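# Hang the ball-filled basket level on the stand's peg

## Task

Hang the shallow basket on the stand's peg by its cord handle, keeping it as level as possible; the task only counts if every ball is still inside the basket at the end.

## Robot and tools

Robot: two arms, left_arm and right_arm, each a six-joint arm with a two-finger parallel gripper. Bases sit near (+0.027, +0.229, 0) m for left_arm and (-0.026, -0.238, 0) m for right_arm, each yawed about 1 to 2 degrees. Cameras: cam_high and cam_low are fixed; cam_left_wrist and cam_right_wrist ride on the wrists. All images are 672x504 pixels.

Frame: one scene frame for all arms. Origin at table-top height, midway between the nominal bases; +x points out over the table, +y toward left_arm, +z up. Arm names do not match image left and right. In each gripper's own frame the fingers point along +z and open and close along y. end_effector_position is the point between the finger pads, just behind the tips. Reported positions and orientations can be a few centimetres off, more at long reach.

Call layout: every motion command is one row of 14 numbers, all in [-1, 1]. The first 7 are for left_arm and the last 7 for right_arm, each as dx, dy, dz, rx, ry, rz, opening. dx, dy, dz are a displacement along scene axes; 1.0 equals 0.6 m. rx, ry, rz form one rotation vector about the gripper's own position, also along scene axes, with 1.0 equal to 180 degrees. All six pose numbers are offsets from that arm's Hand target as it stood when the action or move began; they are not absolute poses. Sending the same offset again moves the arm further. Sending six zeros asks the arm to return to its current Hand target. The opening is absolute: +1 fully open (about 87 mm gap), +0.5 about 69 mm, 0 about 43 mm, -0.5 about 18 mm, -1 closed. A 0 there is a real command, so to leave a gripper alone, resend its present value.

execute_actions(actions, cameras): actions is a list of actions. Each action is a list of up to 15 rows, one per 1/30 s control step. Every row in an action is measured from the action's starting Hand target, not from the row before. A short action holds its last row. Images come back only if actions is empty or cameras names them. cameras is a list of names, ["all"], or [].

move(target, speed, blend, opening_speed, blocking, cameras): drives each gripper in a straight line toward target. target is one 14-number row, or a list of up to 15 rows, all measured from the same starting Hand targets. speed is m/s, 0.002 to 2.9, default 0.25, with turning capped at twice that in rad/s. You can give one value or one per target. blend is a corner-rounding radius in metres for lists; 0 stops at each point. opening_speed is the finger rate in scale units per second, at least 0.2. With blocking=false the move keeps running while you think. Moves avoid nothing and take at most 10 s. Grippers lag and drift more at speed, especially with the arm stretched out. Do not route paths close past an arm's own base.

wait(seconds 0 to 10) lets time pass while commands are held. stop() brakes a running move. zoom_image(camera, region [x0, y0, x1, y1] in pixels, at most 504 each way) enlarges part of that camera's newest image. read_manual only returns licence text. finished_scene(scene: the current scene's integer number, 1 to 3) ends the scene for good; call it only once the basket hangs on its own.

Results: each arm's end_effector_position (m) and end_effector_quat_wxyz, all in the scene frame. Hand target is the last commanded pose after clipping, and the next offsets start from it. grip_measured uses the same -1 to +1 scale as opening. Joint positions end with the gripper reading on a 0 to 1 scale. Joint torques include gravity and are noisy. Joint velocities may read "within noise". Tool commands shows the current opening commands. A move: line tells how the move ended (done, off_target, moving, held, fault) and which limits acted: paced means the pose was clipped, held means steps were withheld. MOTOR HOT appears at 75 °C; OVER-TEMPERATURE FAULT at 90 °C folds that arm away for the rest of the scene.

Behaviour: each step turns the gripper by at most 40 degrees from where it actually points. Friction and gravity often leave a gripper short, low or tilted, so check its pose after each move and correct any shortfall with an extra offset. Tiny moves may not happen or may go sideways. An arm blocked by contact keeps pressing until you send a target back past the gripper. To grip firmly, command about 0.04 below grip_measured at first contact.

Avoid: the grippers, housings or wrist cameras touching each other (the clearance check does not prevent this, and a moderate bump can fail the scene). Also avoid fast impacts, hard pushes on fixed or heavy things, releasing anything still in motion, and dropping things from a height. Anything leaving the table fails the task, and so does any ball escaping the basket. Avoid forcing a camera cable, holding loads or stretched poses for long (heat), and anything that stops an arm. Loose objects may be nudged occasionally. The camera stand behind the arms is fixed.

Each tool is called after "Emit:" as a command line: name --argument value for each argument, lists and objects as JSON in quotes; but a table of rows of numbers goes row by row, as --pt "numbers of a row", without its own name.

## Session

Emit:
execute_actions --actions '[]'

Emit:
zoom_image --camera "cam_high" --region '[240, 140, 520, 350]'

Emit:
zoom_image --camera "cam_low" --region '[280, 150, 500, 315]'

Scene clock: 0.00 s.
left_arm: end_effector_position=(+0.3318, +0.0603, +0.2361) grip_measured=+1.000 end_effector_quat_wxyz=(+0.542, +0.257, +0.748, -0.285) | right_arm: end_effector_position=(+0.3008, -0.1468, +0.1264) grip_measured=+0.962 end_effector_quat_wxyz=(+0.577, -0.099, +0.773, +0.246)
Joint positions: left_arm=[-0.274 1.023 0.794 -0.071 0.554 0.008 1] | right_arm=[0.02 1.115 0.337 0.529 -0.52 0.15 0.981]
Joint velocities: within noise
Joint torques (N m): no reading
Heat: left arm: 30 °C; right arm: 32 °C.
Hand target: left_arm +0.3321, +0.0602, +0.2408; +0.546, +0.258, +0.745, -0.284 | right_arm +0.3011, -0.1466, +0.1278; +0.577, -0.100, +0.773, +0.246
Tool commands: left_gripper/opening=+1.0 right_gripper/opening=+1.0
camera_calibration:
cam_left_wrist: T_world_to_cam=[[-0.675853, -0.720205, 0.156613, 0.228159], [-0.708928, 0.577109, -0.405422, 0.315666], [0.201604, -0.385033, -0.900614, 0.312536], [0, 0, 0, 1]] pos_world=[0.314978, 0.102485, 0.373719]
cam_right_wrist: T_world_to_cam=[[0.435298, -0.859405, -0.268213, -0.224504], [-0.852496, -0.297699, -0.429681, 0.287682], [0.289423, 0.41569, -0.862228, 0.226302], [0, 0, 0, 1]] pos_world=[0.277477, -0.201369, 0.258521]

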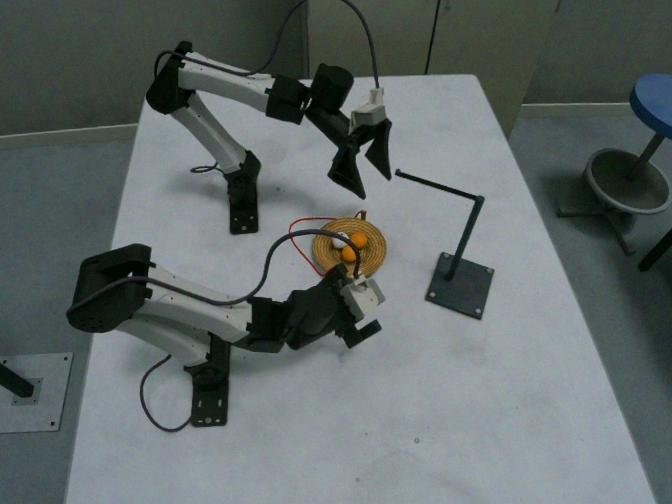

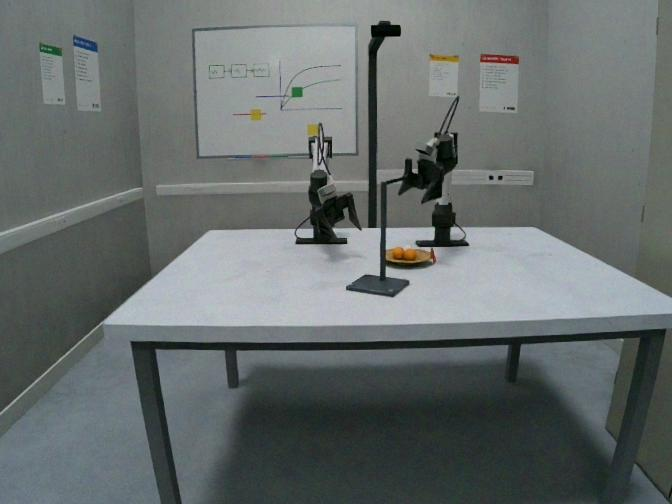

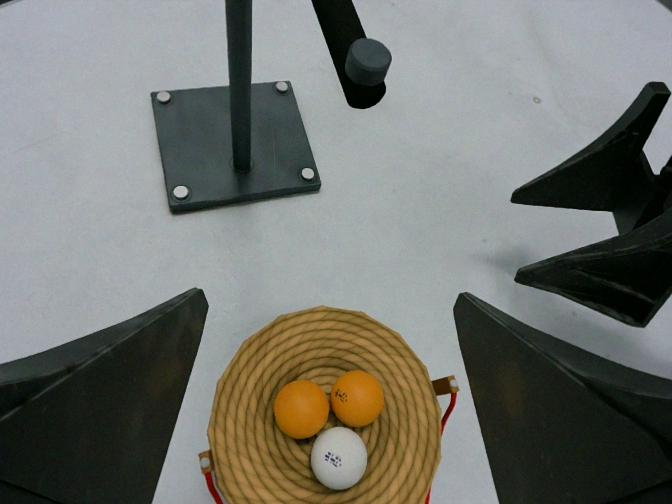

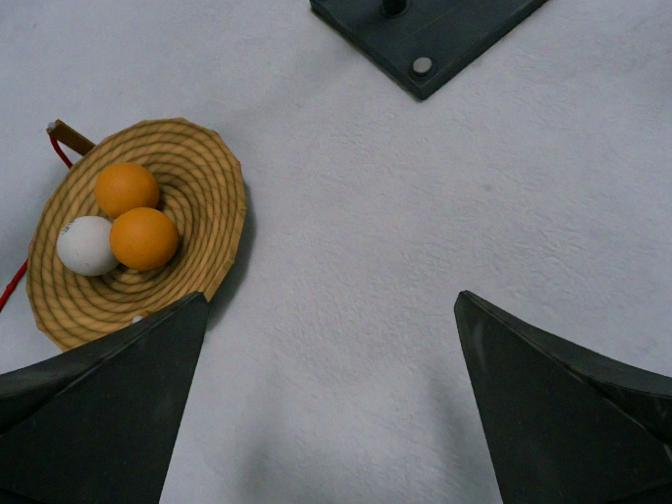

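Scaled by 1.800 from the camera's 672x504 image, which has a finer 960x720 frame.

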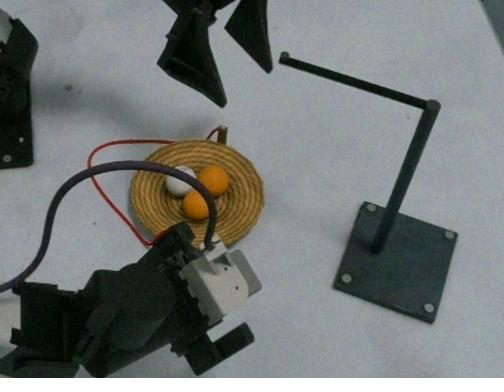

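Scaled by 2.291 from the camera's 672x504 image, which has a finer 960x720 frame.

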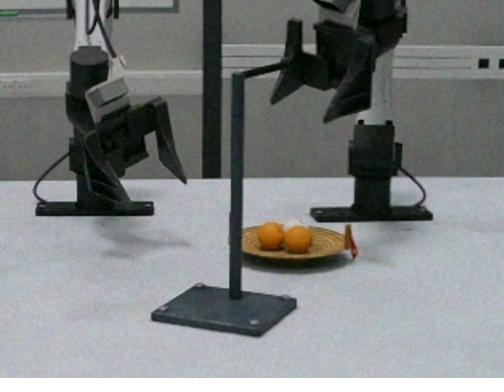

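Emit:
move --pt "-0.05 0.33 0.06 0 0 0 0 0 -0.03 0.22 0 0 0 0" --pt "-0.05 0.35 0.06 0 0 0 0 -0.127 0.311 0.27 -0.1897 0.0652 0.2282 0" --blend '[0.03,0]' --cameras '["all"]'

Emit:
zoom_image --camera "cam_high" --region '[270, 190, 410, 295]'

Scene clock: 30.27 s.
left_arm: end_effector_position=(+0.2998, +0.2648, +0.2752) grip_measured=+0.000 end_effector_quat_wxyz=(+0.546, +0.254, +0.744, -0.289) | right_arm: end_effector_position=(+0.2242, +0.0407, +0.2924) grip_measured=+0.000 end_effector_quat_wxyz=(+0.333, -0.491, +0.776, +0.213)
Joint positions: left_arm=[0.72 1.43 1.412 -1.549 1.333 1.408 0.5] | right_arm=[0.759 1.524 1.775 -1.048 -0.285 -0.276 0.5]
Joint torques (N m): left_arm=[0.79 -3.1 7.75 0.31 0.52 0.29] | right_arm=[-0.14 -3.9 8.91 1.49 0.02 -0.07]
Heat: left arm: 36 °C; right arm: 36 °C.
Hand target: left_arm +0.3021, +0.2702, +0.2767; +0.546, +0.258, +0.745, -0.284 | right_arm +0.2249, +0.0400, +0.2898; +0.323, -0.496, +0.779, +0.206
Off the commanded pose: left_arm 0.006 m, 1 deg | right_arm 0.003 m, 2 deg.
joint sent to its limit (left arm) — joint 4 (wrist pitch), lower limit. The joint targets still meet the commanded pose.
move: done
camera_calibration:
cam_left_wrist: T_world_to_cam=[[-0.676747, -0.717999, 0.16276, 0.345766], [-0.706245, 0.570697, -0.418954, 0.195417], [0.207922, -0.398475, -0.893301, 0.432496], [0, 0, 0, 1]] pos_world=[0.282083, 0.309075, 0.411943]
cam_right_wrist: T_world_to_cam=[[0.903606, -0.42833, -0.00536689, -0.18503], [-0.426925, -0.901527, 0.0705968, 0.132451], [-0.0350771, -0.0615005, -0.99749, 0.445367], [0, 0, 0, 1]] pos_world=[0.239363, 0.0675451, 0.433905]

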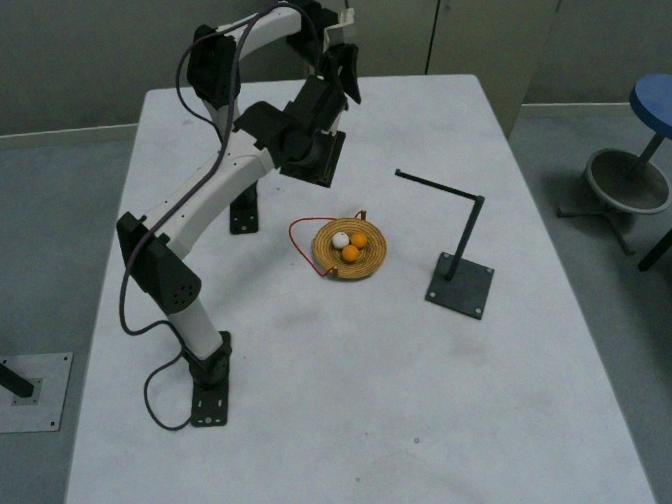

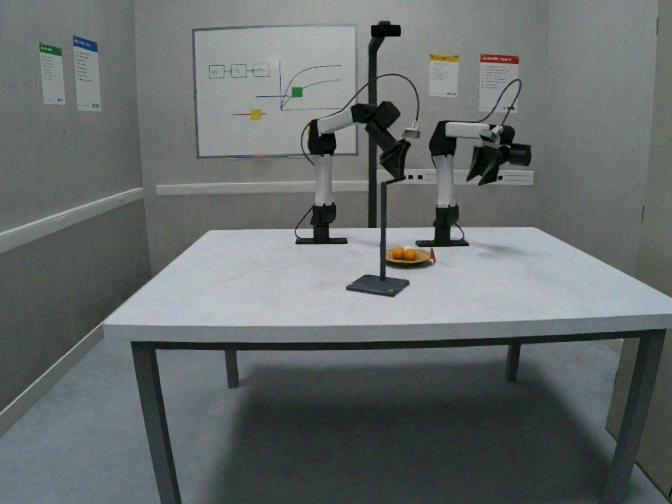

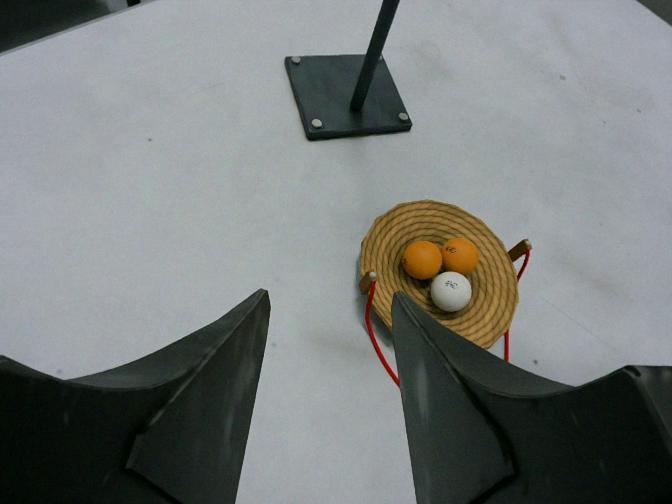

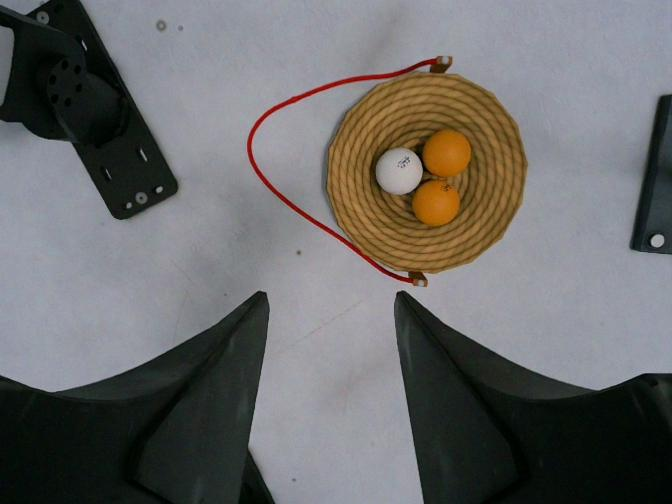

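Scaled by 3.600 from the camera's 672x504 image, which has a finer 960x720 frame.

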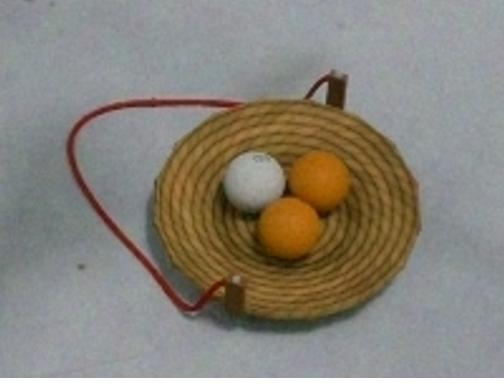

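Emit:
zoom_image --camera "cam_right_wrist" --region '[230, 40, 470, 290]'

Emit:
zoom_image --camera "cam_low" --region '[375, 230, 445, 280]'

Scaled by 2.016 from the camera's 672x504 image, which has a finer 960x720 frame.

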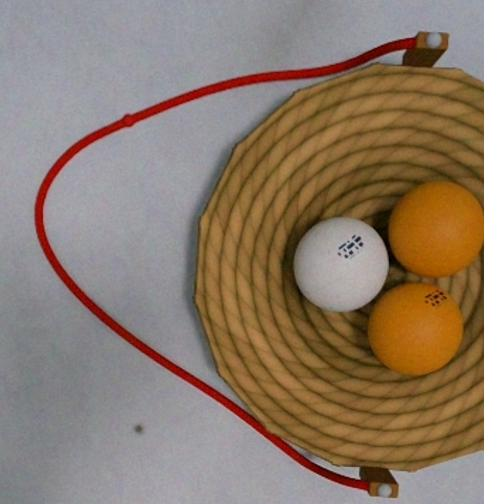

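Scaled by 7.200 from the camera's 672x504 image, which has a finer 960x720 frame.

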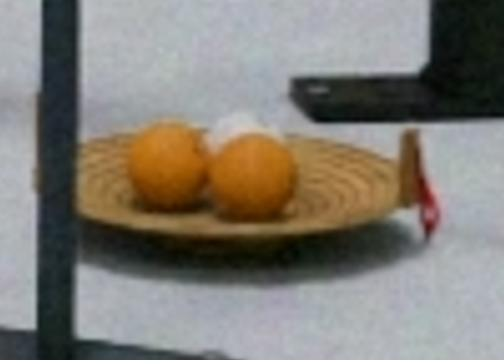

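Emit:
move --pt "-0.085 0.15 0.12 0 0 0.1 0 0 0.01 0 0 0 0 0" --pt "-0.085 0.15 0.12 0 0 0.1 0 -0.065 0.195 -0.385 -0.1661 0.0775 0 0" --blend '[0.02,0]' --cameras '["cam_right_wrist","cam_high","cam_low"]'

Scene clock: 104.73 s.
left_arm: end_effector_position=(+0.2543, +0.3632, +0.3398) grip_measured=+0.000 end_effector_quat_wxyz=(+0.604, +0.074, +0.783, -0.133) | right_arm: end_effector_position=(+0.1860, +0.1604, +0.0638) grip_measured=+0.000 end_effector_quat_wxyz=(+0.102, -0.539, +0.833, +0.069)
Joint positions: left_arm=[1.154 1.345 1.608 -1.551 1.323 1.158 0.5] | right_arm=[1.102 2.218 1.946 -1.054 -0.022 -0.066 0.5]
Joint torques (N m): left_arm=[0.65 -4.9 7.06 0.77 0.61 0.06] | right_arm=[-0.44 -9.39 8.72 0.45 0.16 0.06]
Heat: left arm: 41 °C; right arm: 43 °C.
Hand target: left_arm +0.2511, +0.3602, +0.3487; +0.584, +0.138, +0.776, -0.195 | right_arm +0.1858, +0.1570, +0.0588; +0.088, -0.534, +0.839, +0.057
Off the commanded pose: left_arm 0.010 m, 10 deg | right_arm 0.006 m, 2 deg.
joint sent to its limit (left arm) — joint 4 (wrist pitch), lower limit. The joint targets are off in orientation, not in position.
move: off_target (left_arm)
camera_calibration:
cam_right_wrist: T_world_to_cam=[[0.910962, -0.41246, -0.00505401, -0.104265], [-0.328416, -0.732647, 0.59613, 0.161142], [-0.249583, -0.541392, -0.802872, 0.327759], [0, 0, 0, 1]] pos_world=[0.229706, 0.252501, 0.16656]
Images, in order (width x height): cam_high 672x504, cam_low 672x504, cam_right_wrist 672x504.

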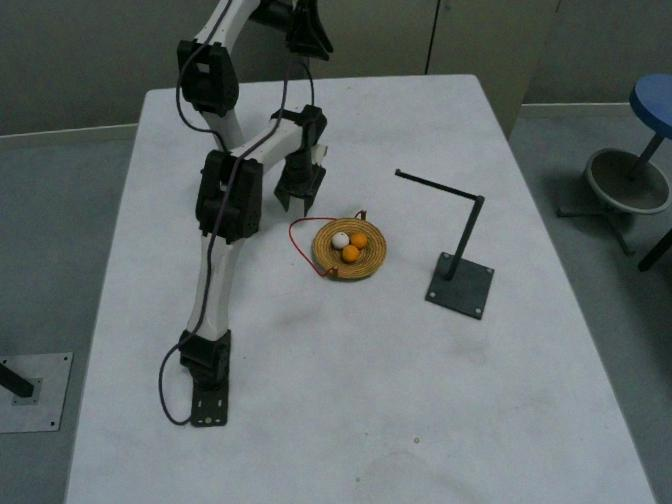

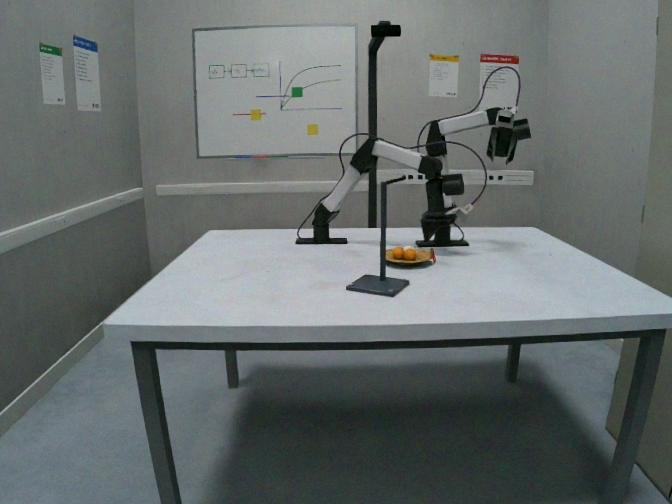

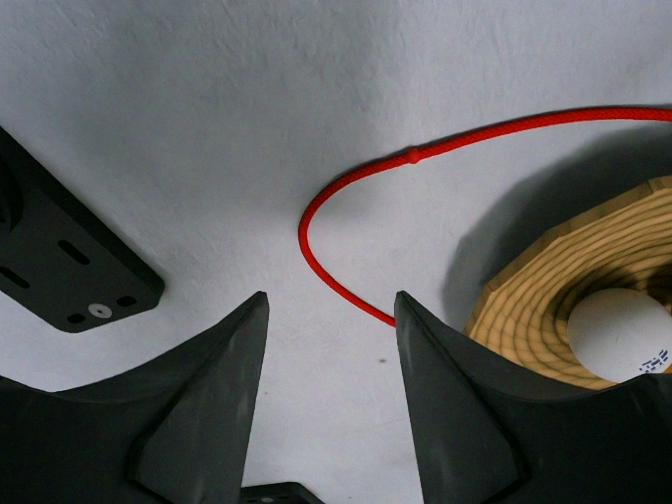

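Emit:
move --pt "-0.0 0.0 0.0 0 0 0 0 -0.033 -0.019 -0.03 0 0 0 0" --pt "0 0 0 0 0 0 0 -0.033 -0.019 -0.074 0 0 0 0" --speed 0.1 --blend '[0.01,0]' --cameras '["cam_right_wrist"]'

Scene clock: 120.63 s.
left_arm: end_effector_position=(+0.2543, +0.3632, +0.3398) grip_measured=+0.000 end_effector_quat_wxyz=(+0.604, +0.074, +0.783, -0.133) | right_arm: end_effector_position=(+0.1636, +0.1388, +0.0139) grip_measured=+0.000 end_effector_quat_wxyz=(+0.068, -0.538, +0.839, +0.046)
Joint positions: left_arm=[1.154 1.345 1.608 -1.551 1.323 1.158 0.5] | right_arm=[1.127 2.209 1.734 -0.933 -0.01 -0.035 0.5]
Joint torques (N m): left_arm=[0.68 -4.93 7.06 0.77 0.62 0.06] | right_arm=[-0.28 -12.66 3.62 1.31 0.05 0.05]
Heat: left arm: 41 °C; right arm: 42 °C.
Hand target: left_arm +0.2511, +0.3602, +0.3487; +0.584, +0.138, +0.776, -0.195 | right_arm +0.1661, +0.1457, +0.0144; +0.088, -0.534, +0.839, +0.057
Off the commanded pose: left_arm 0.010 m, 10 deg | right_arm 0.007 m, 3 deg.
joint sent to its limit (left arm) — joint 4 (wrist pitch), lower limit. The joint targets are off in orientation, not in position.
move: off_target (left_arm, right_arm)
camera_calibration:
cam_right_wrist: T_world_to_cam=[[0.907417, -0.420211, -0.00417765, -0.091419], [-0.313167, -0.682826, 0.660056, 0.157566], [-0.280215, -0.597638, -0.751204, 0.282573], [0, 0, 0, 1]] pos_world=[0.211481, 0.238051, 0.107886]
Images, in order (width x height): cam_right_wrist 672x504.

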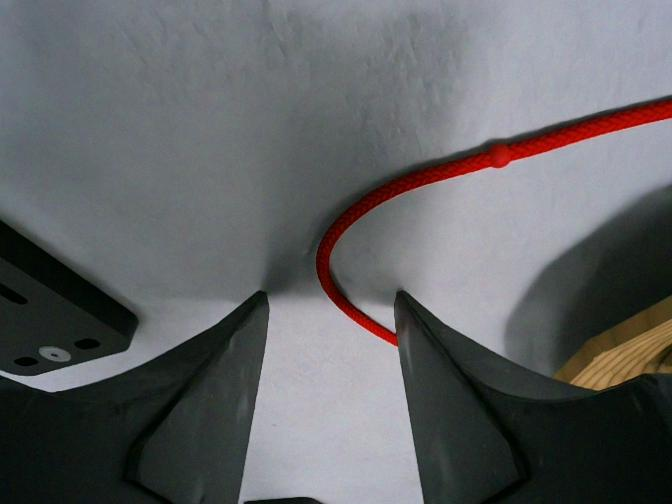

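Emit:
move --pt "0 0 0 0 0 0 0 0.0035 0.008 0.022 0.02 -0.01 0 0" --pt "0 0 0 0 0 0 0 0.0035 0.008 -0.002 0.02 -0.01 0 0" --speed 0.08 --cameras '["cam_right_wrist"]'

Scene clock: 166.37 s.
left_arm: end_effector_position=(+0.2543, +0.3632, +0.3398) grip_measured=+0.000 end_effector_quat_wxyz=(+0.604, +0.074, +0.783, -0.133) | right_arm: end_effector_position=(+0.1660, +0.1436, +0.0159) grip_measured=+0.000 end_effector_quat_wxyz=(+0.100, -0.535, +0.836, +0.065)
Joint positions: left_arm=[1.154 1.345 1.608 -1.551 1.323 1.158 0.5] | right_arm=[1.127 2.155 1.652 -0.83 -0.01 -0.033 0.5]
Joint torques (N m): left_arm=[0.69 -4.93 7.08 0.77 0.62 0.07] | right_arm=[-0.02 -11.71 3.56 1.43 0.16 0.1]
Heat: left arm: 42 °C; right arm: 41 °C.
Hand target: left_arm +0.2511, +0.3602, +0.3487; +0.584, +0.138, +0.776, -0.195 | right_arm +0.1682, +0.1504, +0.0131; +0.118, -0.532, +0.835, +0.074
Off the commanded pose: left_arm 0.010 m, 10 deg | right_arm 0.008 m, 2 deg.
joint sent to its limit (left arm) — joint 4 (wrist pitch), lower limit. The joint targets are off in orientation, not in position.
move: off_target (left_arm)
camera_calibration:
cam_right_wrist: T_world_to_cam=[[0.906861, -0.421427, -0.00170287, -0.0913383], [-0.335439, -0.72426, 0.602435, 0.170797], [-0.255115, -0.545753, -0.798166, 0.276651], [0, 0, 0, 1]] pos_world=[0.210701, 0.236192, 0.117764]
Images, in order (width x height): cam_right_wrist 672x504.

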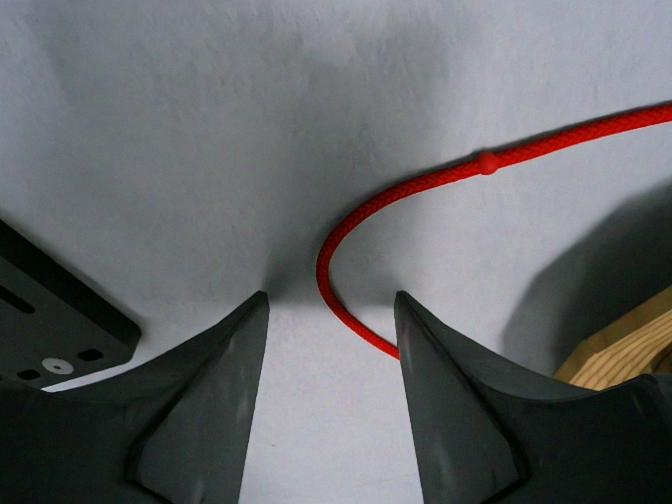

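Emit:
move --pt "0 0 0 0 0 0 0 0 0 -0.009 0 0 0 0" --speed 0.03 --cameras '["cam_right_wrist"]'

Scene clock: 207.33 s.
left_arm: end_effector_position=(+0.2543, +0.3632, +0.3398) grip_measured=+0.000 end_effector_quat_wxyz=(+0.604, +0.074, +0.783, -0.133) | right_arm: end_effector_position=(+0.1660, +0.1436, +0.0158) grip_measured=+0.000 end_effector_quat_wxyz=(+0.102, -0.535, +0.836, +0.066)
Joint positions: left_arm=[1.154 1.345 1.608 -1.551 1.323 1.158 0.5] | right_arm=[1.127 2.149 1.642 -0.82 -0.009 -0.032 0.5]
Joint torques (N m): left_arm=[0.66 -4.93 7.06 0.77 0.61 0.06] | right_arm=[-0.18 -10.82 3.38 1.61 0.15 0.08]
Heat: left arm: 43 °C; right arm: 47 °C.
Hand target: left_arm +0.2511, +0.3602, +0.3487; +0.584, +0.138, +0.776, -0.195 | right_arm +0.1682, +0.1505, +0.0078; +0.118, -0.532, +0.835, +0.075
Off the commanded pose: left_arm 0.010 m, 10 deg | right_arm 0.011 m, 2 deg.
joint sent to its limit (left arm) — joint 4 (wrist pitch), lower limit. The joint targets are off in orientation, not in position.
move: off_target (left_arm, right_arm)
camera_calibration:
cam_right_wrist: T_world_to_cam=[[0.906359, -0.422506, -0.0014093, -0.091174], [-0.337999, -0.727068, 0.597603, 0.171743], [-0.253516, -0.541166, -0.801791, 0.275789], [0, 0, 0, 1]] pos_world=[0.210602, 0.235595, 0.118362]
Images, in order (width x height): cam_right_wrist 672x504.

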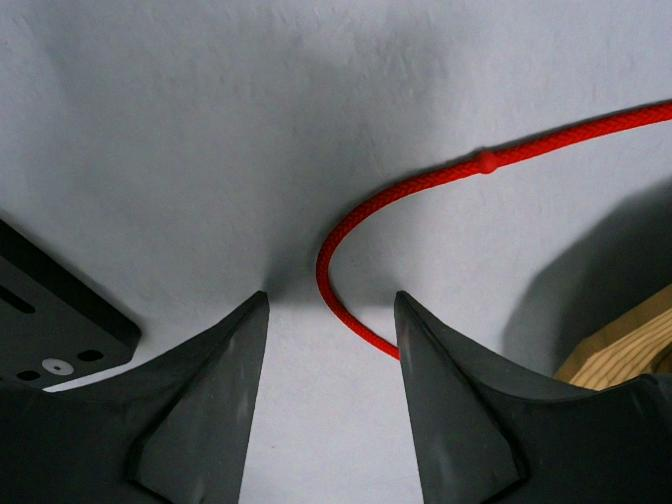

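Emit:
move --pt "0 0 0 0 0 0 0 0 0 -0.009 0 0 0 0" --speed 0.03 --cameras '["cam_right_wrist"]'

Scene clock: 210.97 s.
left_arm: end_effector_position=(+0.2543, +0.3632, +0.3398) grip_measured=+0.000 end_effector_quat_wxyz=(+0.604, +0.074, +0.783, -0.133) | right_arm: end_effector_position=(+0.1659, +0.1435, +0.0156) grip_measured=+0.000 end_effector_quat_wxyz=(+0.105, -0.534, +0.836, +0.067)
Joint positions: left_arm=[1.154 1.345 1.608 -1.551 1.323 1.158 0.5] | right_arm=[1.127 2.144 1.632 -0.809 -0.009 -0.031 0.5]
Joint torques (N m): left_arm=[0.69 -4.92 7.09 0.77 0.62 0.06] | right_arm=[-0.28 -9.84 2.86 1.67 0.04 0.1]
Heat: left arm: 43 °C; right arm: 47 °C.
Hand target: left_arm +0.2511, +0.3602, +0.3487; +0.584, +0.138, +0.776, -0.195 | right_arm +0.1681, +0.1504, +0.0023; +0.118, -0.532, +0.835, +0.074
Off the commanded pose: left_arm 0.010 m, 10 deg | right_arm 0.015 m, 2 deg.
joint sent to its limit (left arm) — joint 4 (wrist pitch), lower limit. The joint targets are off in orientation, not in position.
move: off_target (left_arm, right_arm)
camera_calibration:
cam_right_wrist: T_world_to_cam=[[0.905859, -0.423578, -0.00120637, -0.0908641], [-0.340395, -0.729653, 0.593075, 0.172546], [-0.252094, -0.536832, -0.805146, 0.274737], [0, 0, 0, 1]] pos_world=[0.210303, 0.234898, 0.118761]
Images, in order (width x height): cam_right_wrist 672x504.

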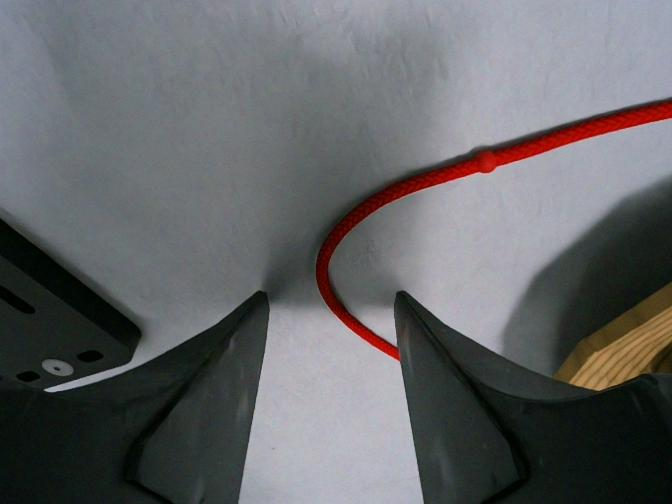

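Emit:
move --pt "0 0 0 0 0 0 0 0 0 -0.01 0 0 0 0" --speed 0.03 --cameras '["cam_right_wrist"]'

Emit:
zoom_image --camera "cam_right_wrist" --region '[230, 200, 450, 380]'

Scene clock: 217.63 s.
left_arm: end_effector_position=(+0.2543, +0.3632, +0.3398) grip_measured=+0.000 end_effector_quat_wxyz=(+0.604, +0.074, +0.783, -0.133) | right_arm: end_effector_position=(+0.1658, +0.1435, +0.0155) grip_measured=+0.000 end_effector_quat_wxyz=(+0.108, -0.534, +0.836, +0.068)
Joint positions: left_arm=[1.154 1.345 1.608 -1.551 1.323 1.158 0.5] | right_arm=[1.129 2.137 1.621 -0.798 -0.005 -0.031 0.5]
Joint torques (N m): left_arm=[0.68 -4.93 7.06 0.77 0.61 0.06] | right_arm=[-0.09 -9.06 2.91 1.87 0.02 0.05]
Heat: left arm: 43 °C; right arm: 46 °C.
Hand target: left_arm +0.2511, +0.3602, +0.3487; +0.584, +0.138, +0.776, -0.195 | right_arm +0.1681, +0.1504, -0.0036; +0.118, -0.532, +0.835, +0.075
Off the commanded pose: left_arm 0.010 m, 10 deg | right_arm 0.020 m, 1 deg.
joint sent to its limit (left arm) — joint 4 (wrist pitch), lower limit. The joint targets are off in orientation, not in position.
move: off_target (left_arm, right_arm)
camera_calibration:
cam_right_wrist: T_world_to_cam=[[0.906113, -0.423028, 0.00257575, -0.0909443], [-0.34359, -0.732381, 0.587847, 0.173621], [-0.246789, -0.53354, -0.808968, 0.273298], [0, 0, 0, 1]] pos_world=[0.209507, 0.234501, 0.119261]
Images, in order (width x height): cam_right_wrist 672x504.

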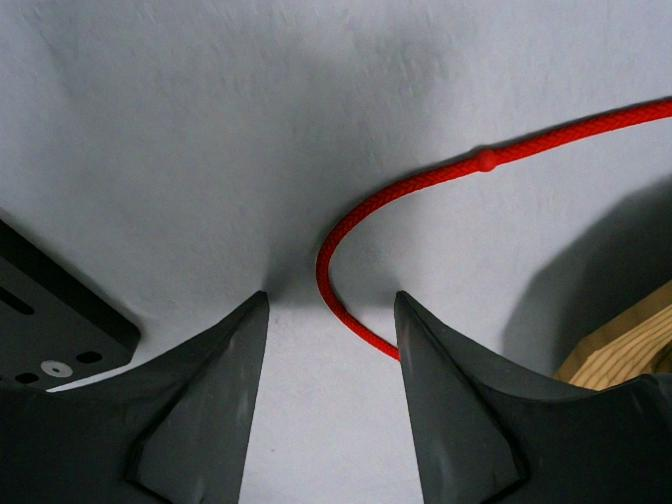

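Scaled by 2.291 from the camera's 672x504 image, which has a finer 960x720 frame.

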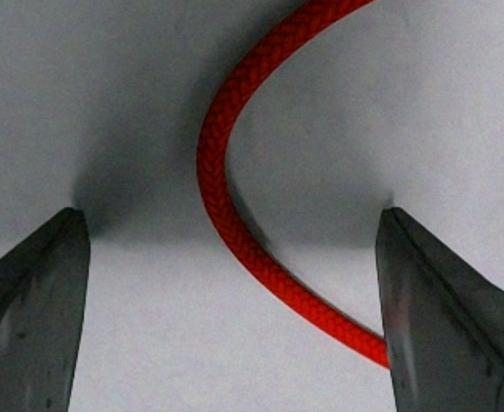

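Emit:
move --pt "0 0 0 0 0 0 0 0 0 0.012 0 0 0 0" --pt "0 0 0 0 0 0 0 0 0 0.012 0 0 0 -1" --speed 0.03 --opening_speed 0.5 --cameras '["cam_right_wrist","cam_low"]'

Emit:
zoom_image --camera "cam_right_wrist" --region '[230, 200, 450, 380]'

Scene clock: 226.30 s.
left_arm: end_effector_position=(+0.2543, +0.3632, +0.3398) grip_measured=+0.000 end_effector_quat_wxyz=(+0.604, +0.074, +0.783, -0.133) | right_arm: end_effector_position=(+0.1691, +0.1460, +0.0160) grip_measured=-0.936 end_effector_quat_wxyz=(+0.117, -0.533, +0.835, +0.067)
Joint positions: left_arm=[1.154 1.345 1.608 -1.551 1.323 1.158 0.5] | right_arm=[1.128 2.137 1.621 -0.783 0.004 -0.031 0.032]
Joint torques (N m): left_arm=[0.68 -4.92 7.06 0.77 0.62 0.06] | right_arm=[-0.23 -9.39 4.34 1.49 0.03 0.1]
Heat: left arm: 43 °C; right arm: 45 °C.
Hand target: left_arm +0.2511, +0.3602, +0.3487; +0.584, +0.138, +0.776, -0.195 | right_arm +0.1682, +0.1504, +0.0035; +0.118, -0.532, +0.835, +0.075
Off the commanded pose: left_arm 0.010 m, 10 deg | right_arm 0.013 m, 1 deg.
joint sent to its limit (left arm) — joint 4 (wrist pitch), lower limit. The joint targets are off in orientation, not in position.
move: off_target (left_arm, right_arm); target 2's new opening was sent with right_arm's hand 0.014 m and 1 deg from that target
camera_calibration:
cam_right_wrist: T_world_to_cam=[[0.904741, -0.425786, 0.0122146, -0.0924028], [-0.354534, -0.736825, 0.575669, 0.179003], [-0.236112, -0.525162, -0.817592, 0.272973], [0, 0, 0, 1]] pos_world=[0.211516, 0.235905, 0.121263]
Images, in order (width x height): cam_low 672x504, cam_right_wrist 672x504.

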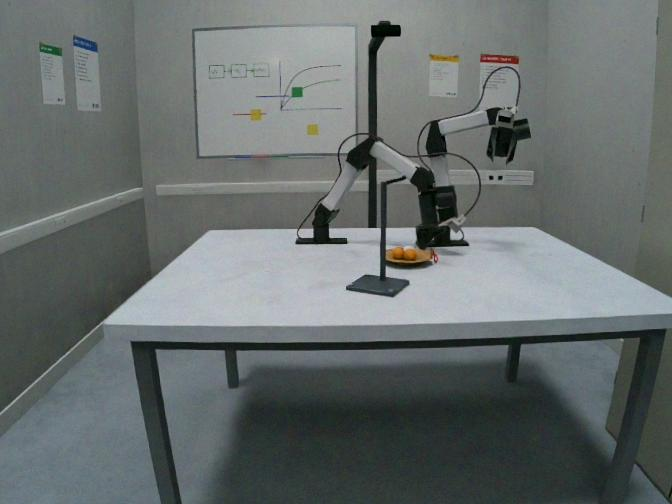

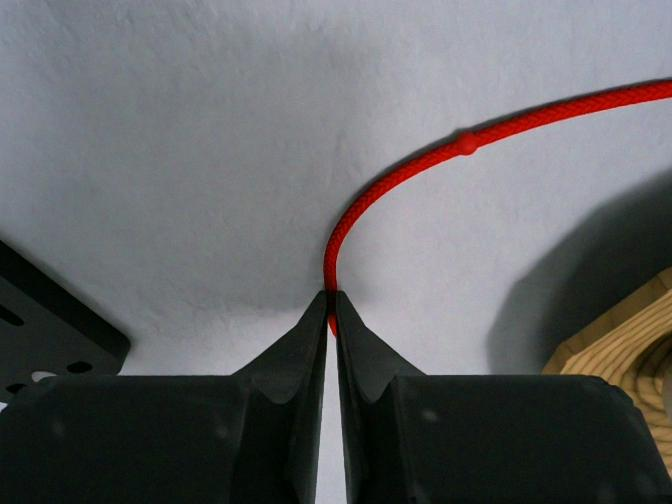

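Scaled by 2.291 from the camera's 672x504 image, which has a finer 960x720 frame.

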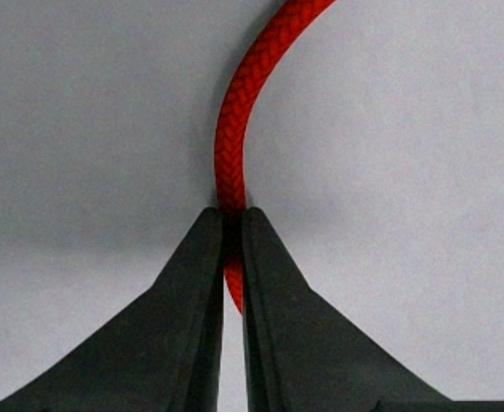

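Emit:
move --pt "0 0 0 0 0 0 0 0.061 -0.042 0.178 0.047 -0.024 -0.01 -1" --pt "0 0 0 0 0 0 0 0.223 -0.164 0.361 0.133 -0.069 -0.0273 -1" --speed 0.15 --blend '[0.04,0]' --cameras '["cam_right_wrist","cam_high"]'

Scene clock: 254.40 s.
left_arm: end_effector_position=(+0.2543, +0.3632, +0.3398) grip_measured=+0.000 end_effector_quat_wxyz=(+0.604, +0.074, +0.783, -0.133) | right_arm: end_effector_position=(+0.3074, +0.0531, +0.2003) grip_measured=-0.939 end_effector_quat_wxyz=(+0.306, -0.459, +0.815, +0.177)
Joint positions: left_arm=[1.154 1.345 1.608 -1.551 1.323 1.158 0.5] | right_arm=[0.666 1.756 1.691 -0.823 -0.257 -0.29 0.031]
Joint torques (N m): left_arm=[0.68 -4.96 7.08 0.77 0.62 0.06] | right_arm=[-0.43 -10.84 9.07 1.36 -0.12 -0.06]
Heat: left arm: 44 °C; right arm: 43 °C.
Hand target: left_arm +0.2511, +0.3602, +0.3487; +0.584, +0.138, +0.776, -0.195 | right_arm +0.3020, +0.0520, +0.2201; +0.317, -0.465, +0.806, +0.183
Off the commanded pose: left_arm 0.010 m, 10 deg | right_arm 0.021 m, 2 deg.
joint sent to its limit (left arm) — joint 4 (wrist pitch), lower limit. The joint targets are off in orientation, not in position.
move: off_target (left_arm, right_arm)
camera_calibration:
cam_right_wrist: T_world_to_cam=[[0.855074, -0.518416, -0.00964079, -0.23478], [-0.510286, -0.84467, 0.161681, 0.189981], [-0.0919613, -0.13333, -0.986796, 0.376346], [0, 0, 0, 1]] pos_world=[0.332309, 0.0889354, 0.338397]
Images, in order (width x height): cam_high 672x504, cam_right_wrist 672x504.

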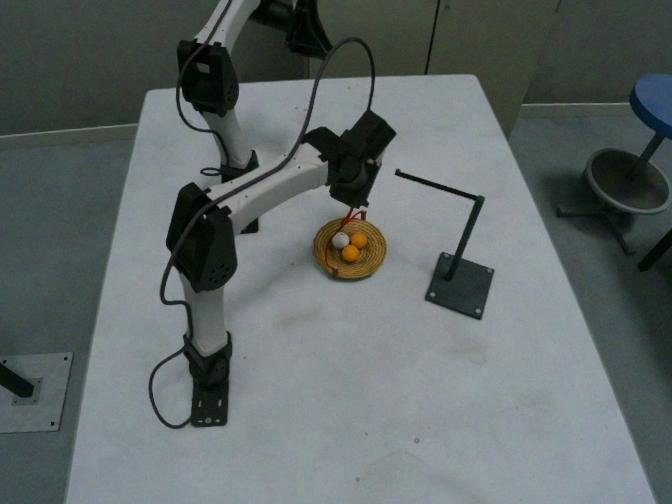

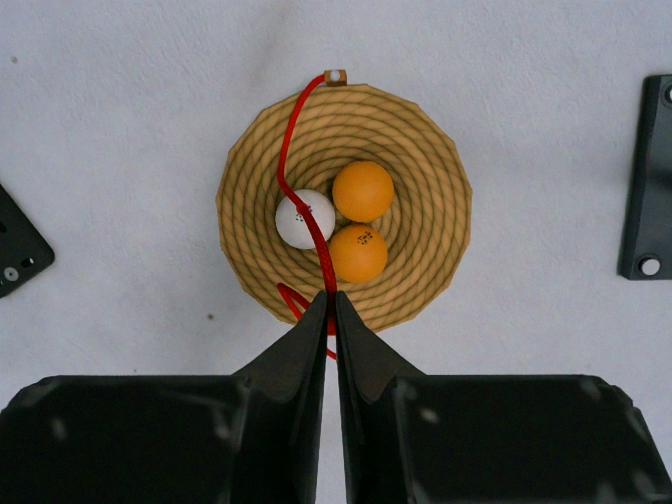

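Emit:
move --pt "0 0 0 0 0 0 0 0.023 0.035 0.02 0 0 0 -1" --speed 0.08 --cameras '["cam_right_wrist","cam_low"]'

Emit:
zoom_image --camera "cam_low" --region '[340, 150, 480, 300]'

Scene clock: 269.37 s.
left_arm: end_effector_position=(+0.2543, +0.3632, +0.3398) grip_measured=+0.000 end_effector_quat_wxyz=(+0.604, +0.074, +0.783, -0.133) | right_arm: end_effector_position=(+0.3164, +0.0709, +0.2361) grip_measured=-0.939 end_effector_quat_wxyz=(+0.331, -0.465, +0.800, +0.184)
Joint positions: left_arm=[1.154 1.345 1.608 -1.551 1.323 1.158 0.5] | right_arm=[0.685 1.809 1.871 -0.892 -0.257 -0.29 0.031]
Joint torques (N m): left_arm=[0.69 -4.94 7.06 0.77 0.62 0.06] | right_arm=[0.17 -6.53 9.66 1.47 -0.01 0.08]
Heat: left arm: 44 °C; right arm: 44 °C.
Hand target: left_arm +0.2511, +0.3602, +0.3487; +0.584, +0.138, +0.776, -0.195 | right_arm +0.3158, +0.0729, +0.2321; +0.317, -0.465, +0.806, +0.183
Off the commanded pose: left_arm 0.010 m, 10 deg | right_arm 0.005 m, 2 deg.
joint sent to its limit (left arm) — joint 4 (wrist pitch), lower limit. The joint targets are off in orientation, not in position.
move: off_target (left_arm)
camera_calibration:
cam_right_wrist: T_world_to_cam=[[0.864879, -0.501843, 0.0117488, -0.242179], [-0.500025, -0.859212, 0.108301, 0.214248], [-0.0442553, -0.0995419, -0.994049, 0.399045], [0, 0, 0, 1]] pos_world=[0.334245, 0.10227, 0.376312]
Images, in order (width x height): cam_low 672x504, cam_right_wrist 672x504.

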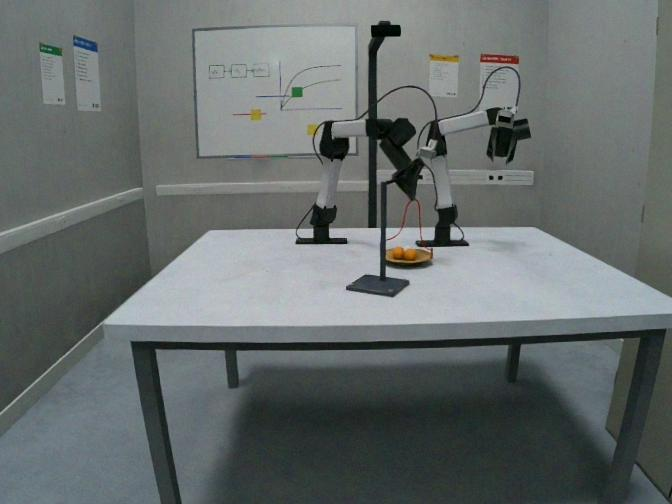

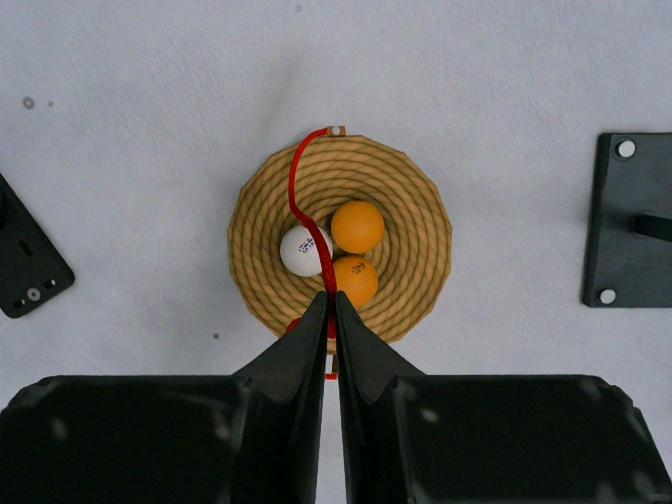

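Scaled by 3.360 from the camera's 672x504 image, which has a finer 960x720 frame.

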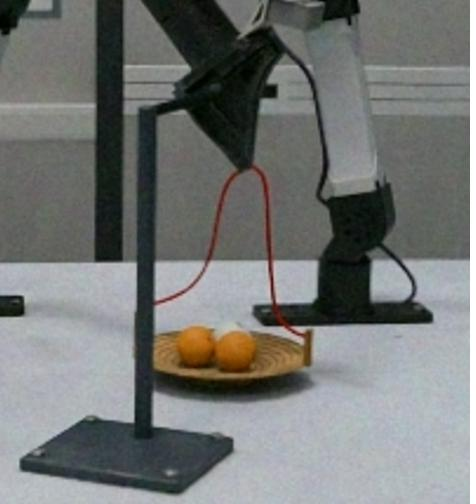

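Emit:
move --pt "0 0 0 0 0 0 0 0 0 0.115 0 0 0 -1" --speed 0.035 --cameras '["cam_right_wrist","cam_low"]'

Emit:
zoom_image --camera "cam_low" --region '[340, 150, 480, 300]'

Scene clock: 284.13 s.
left_arm: end_effector_position=(+0.2543, +0.3632, +0.3398) grip_measured=+0.000 end_effector_quat_wxyz=(+0.604, +0.074, +0.783, -0.133) | right_arm: end_effector_position=(+0.3147, +0.0696, +0.3027) grip_measured=-0.939 end_effector_quat_wxyz=(+0.321, -0.466, +0.804, +0.183)
Joint positions: left_arm=[1.154 1.345 1.608 -1.551 1.323 1.158 0.5] | right_arm=[0.685 2.008 2.464 -1.306 -0.257 -0.29 0.03]
Joint torques (N m): left_arm=[0.68 -4.93 7.06 0.77 0.62 0.06] | right_arm=[-0.24 -7.25 8.54 1.54 -0.04 0]
Heat: left arm: 44 °C; right arm: 42 °C.
Hand target: left_arm +0.2511, +0.3602, +0.3487; +0.584, +0.138, +0.776, -0.195 | right_arm +0.3158, +0.0729, +0.3011; +0.317, -0.465, +0.806, +0.183
Off the commanded pose: left_arm 0.010 m, 10 deg | right_arm 0.004 m, 1 deg.
joint sent to its limit (left arm) — joint 4 (wrist pitch), lower limit. The joint targets are off in orientation, not in position.
move: off_target (left_arm)
camera_calibration:
cam_right_wrist: T_world_to_cam=[[0.864991, -0.50177, 0.00420153, -0.239974], [-0.49818, -0.857739, 0.126888, 0.198741], [-0.0600649, -0.11185, -0.991908, 0.470322], [0, 0, 0, 1]] pos_world=[0.334834, 0.102662, 0.442306]
Images, in order (width x height): cam_low 672x504, cam_right_wrist 672x504.

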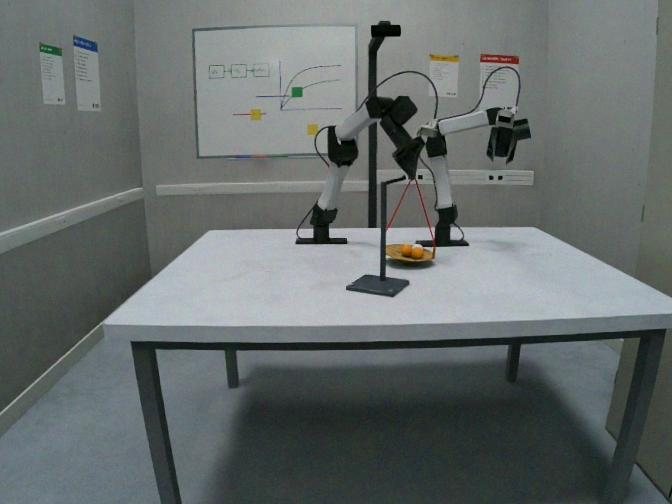

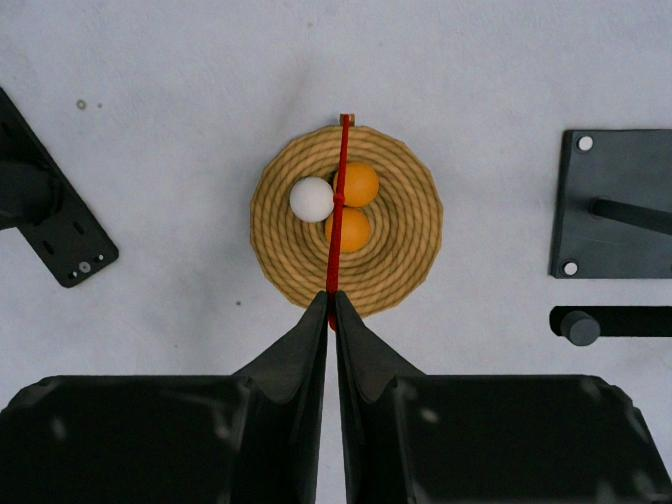

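Scaled by 3.360 from the camera's 672x504 image, which has a finer 960x720 frame.

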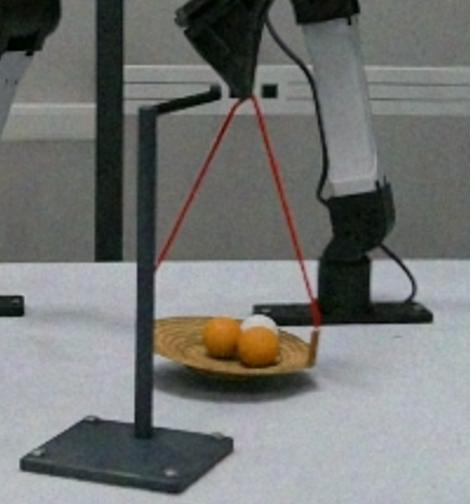

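Emit:
move --pt "0 0 0 0 0 0 0 0 0 0.06 0.03 -0.017 0 -1" --pt "0 0 0 0 0 0 0 0.015 -0.006 0.127 0.0914 -0.0528 0 -1" --speed 0.05 --blend '[0.03,0]' --cameras '["cam_right_wrist","cam_low"]'

Emit:
zoom_image --camera "cam_low" --region '[340, 120, 480, 270]'

Scene clock: 311.63 s.
left_arm: end_effector_position=(+0.2543, +0.3632, +0.3398) grip_measured=+0.000 end_effector_quat_wxyz=(+0.604, +0.074, +0.783, -0.133) | right_arm: end_effector_position=(+0.3309, +0.0722, +0.3537) grip_measured=-0.939 end_effector_quat_wxyz=(+0.418, -0.433, +0.760, +0.246)
Joint positions: left_arm=[1.154 1.345 1.608 -1.551 1.323 1.158 0.5] | right_arm=[0.62 1.876 2.317 -1.048 -0.38 -0.239 0.03]
Joint torques (N m): left_arm=[0.66 -4.92 7.09 0.77 0.61 0.06] | right_arm=[-0.94 -12.59 4.63 2.4 -0.21 0.1]
Heat: left arm: 45 °C; right arm: 44 °C.
Hand target: left_arm +0.2511, +0.3602, +0.3487; +0.584, +0.138, +0.776, -0.195 | right_arm +0.3247, +0.0694, +0.3774; +0.446, -0.428, +0.743, +0.258
Off the commanded pose: left_arm 0.010 m, 10 deg | right_arm 0.025 m, 4 deg.
joint sent to its limit (left arm) — joint 4 (wrist pitch), lower limit. The joint targets are off in orientation, not in position.
move: off_target (left_arm, right_arm); blend cut to 0.0267 m at target 1
camera_calibration:
cam_right_wrist: T_world_to_cam=[[0.862923, -0.505156, -0.0134715, -0.24557], [-0.502563, -0.855094, -0.127456, 0.293799], [0.0528657, 0.116755, -0.991753, 0.468157], [0, 0, 0, 1]] pos_world=[0.334811, 0.0725154, 0.498434]
Images, in order (width x height): cam_low 672x504, cam_right_wrist 672x504.

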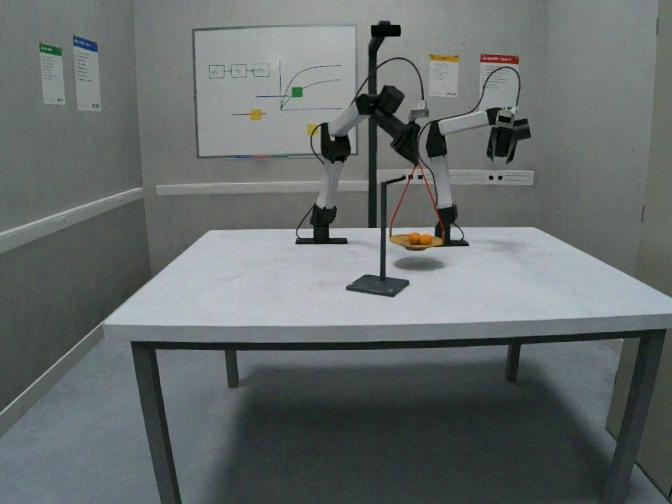

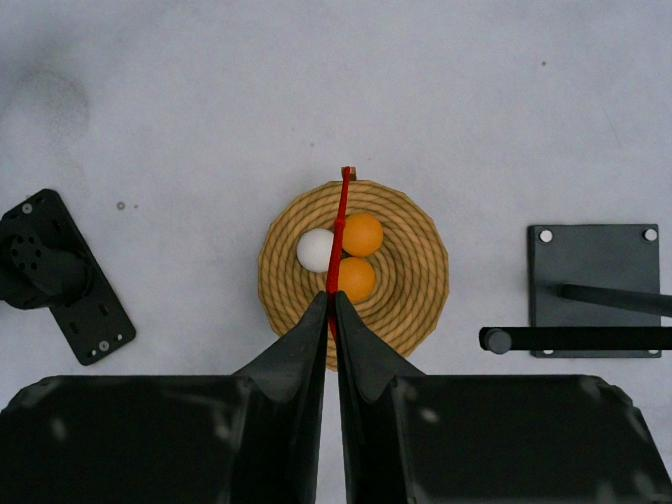

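Scaled by 3.360 from the camera's 672x504 image, which has a finer 960x720 frame.

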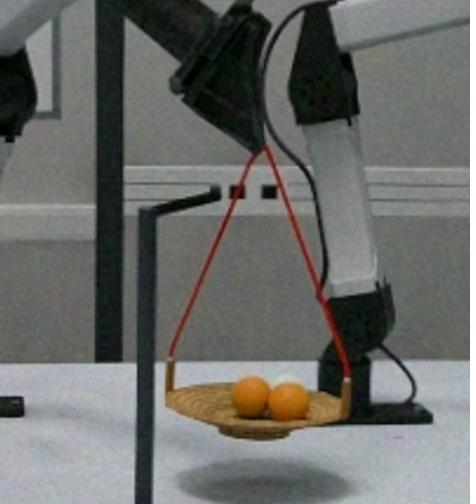

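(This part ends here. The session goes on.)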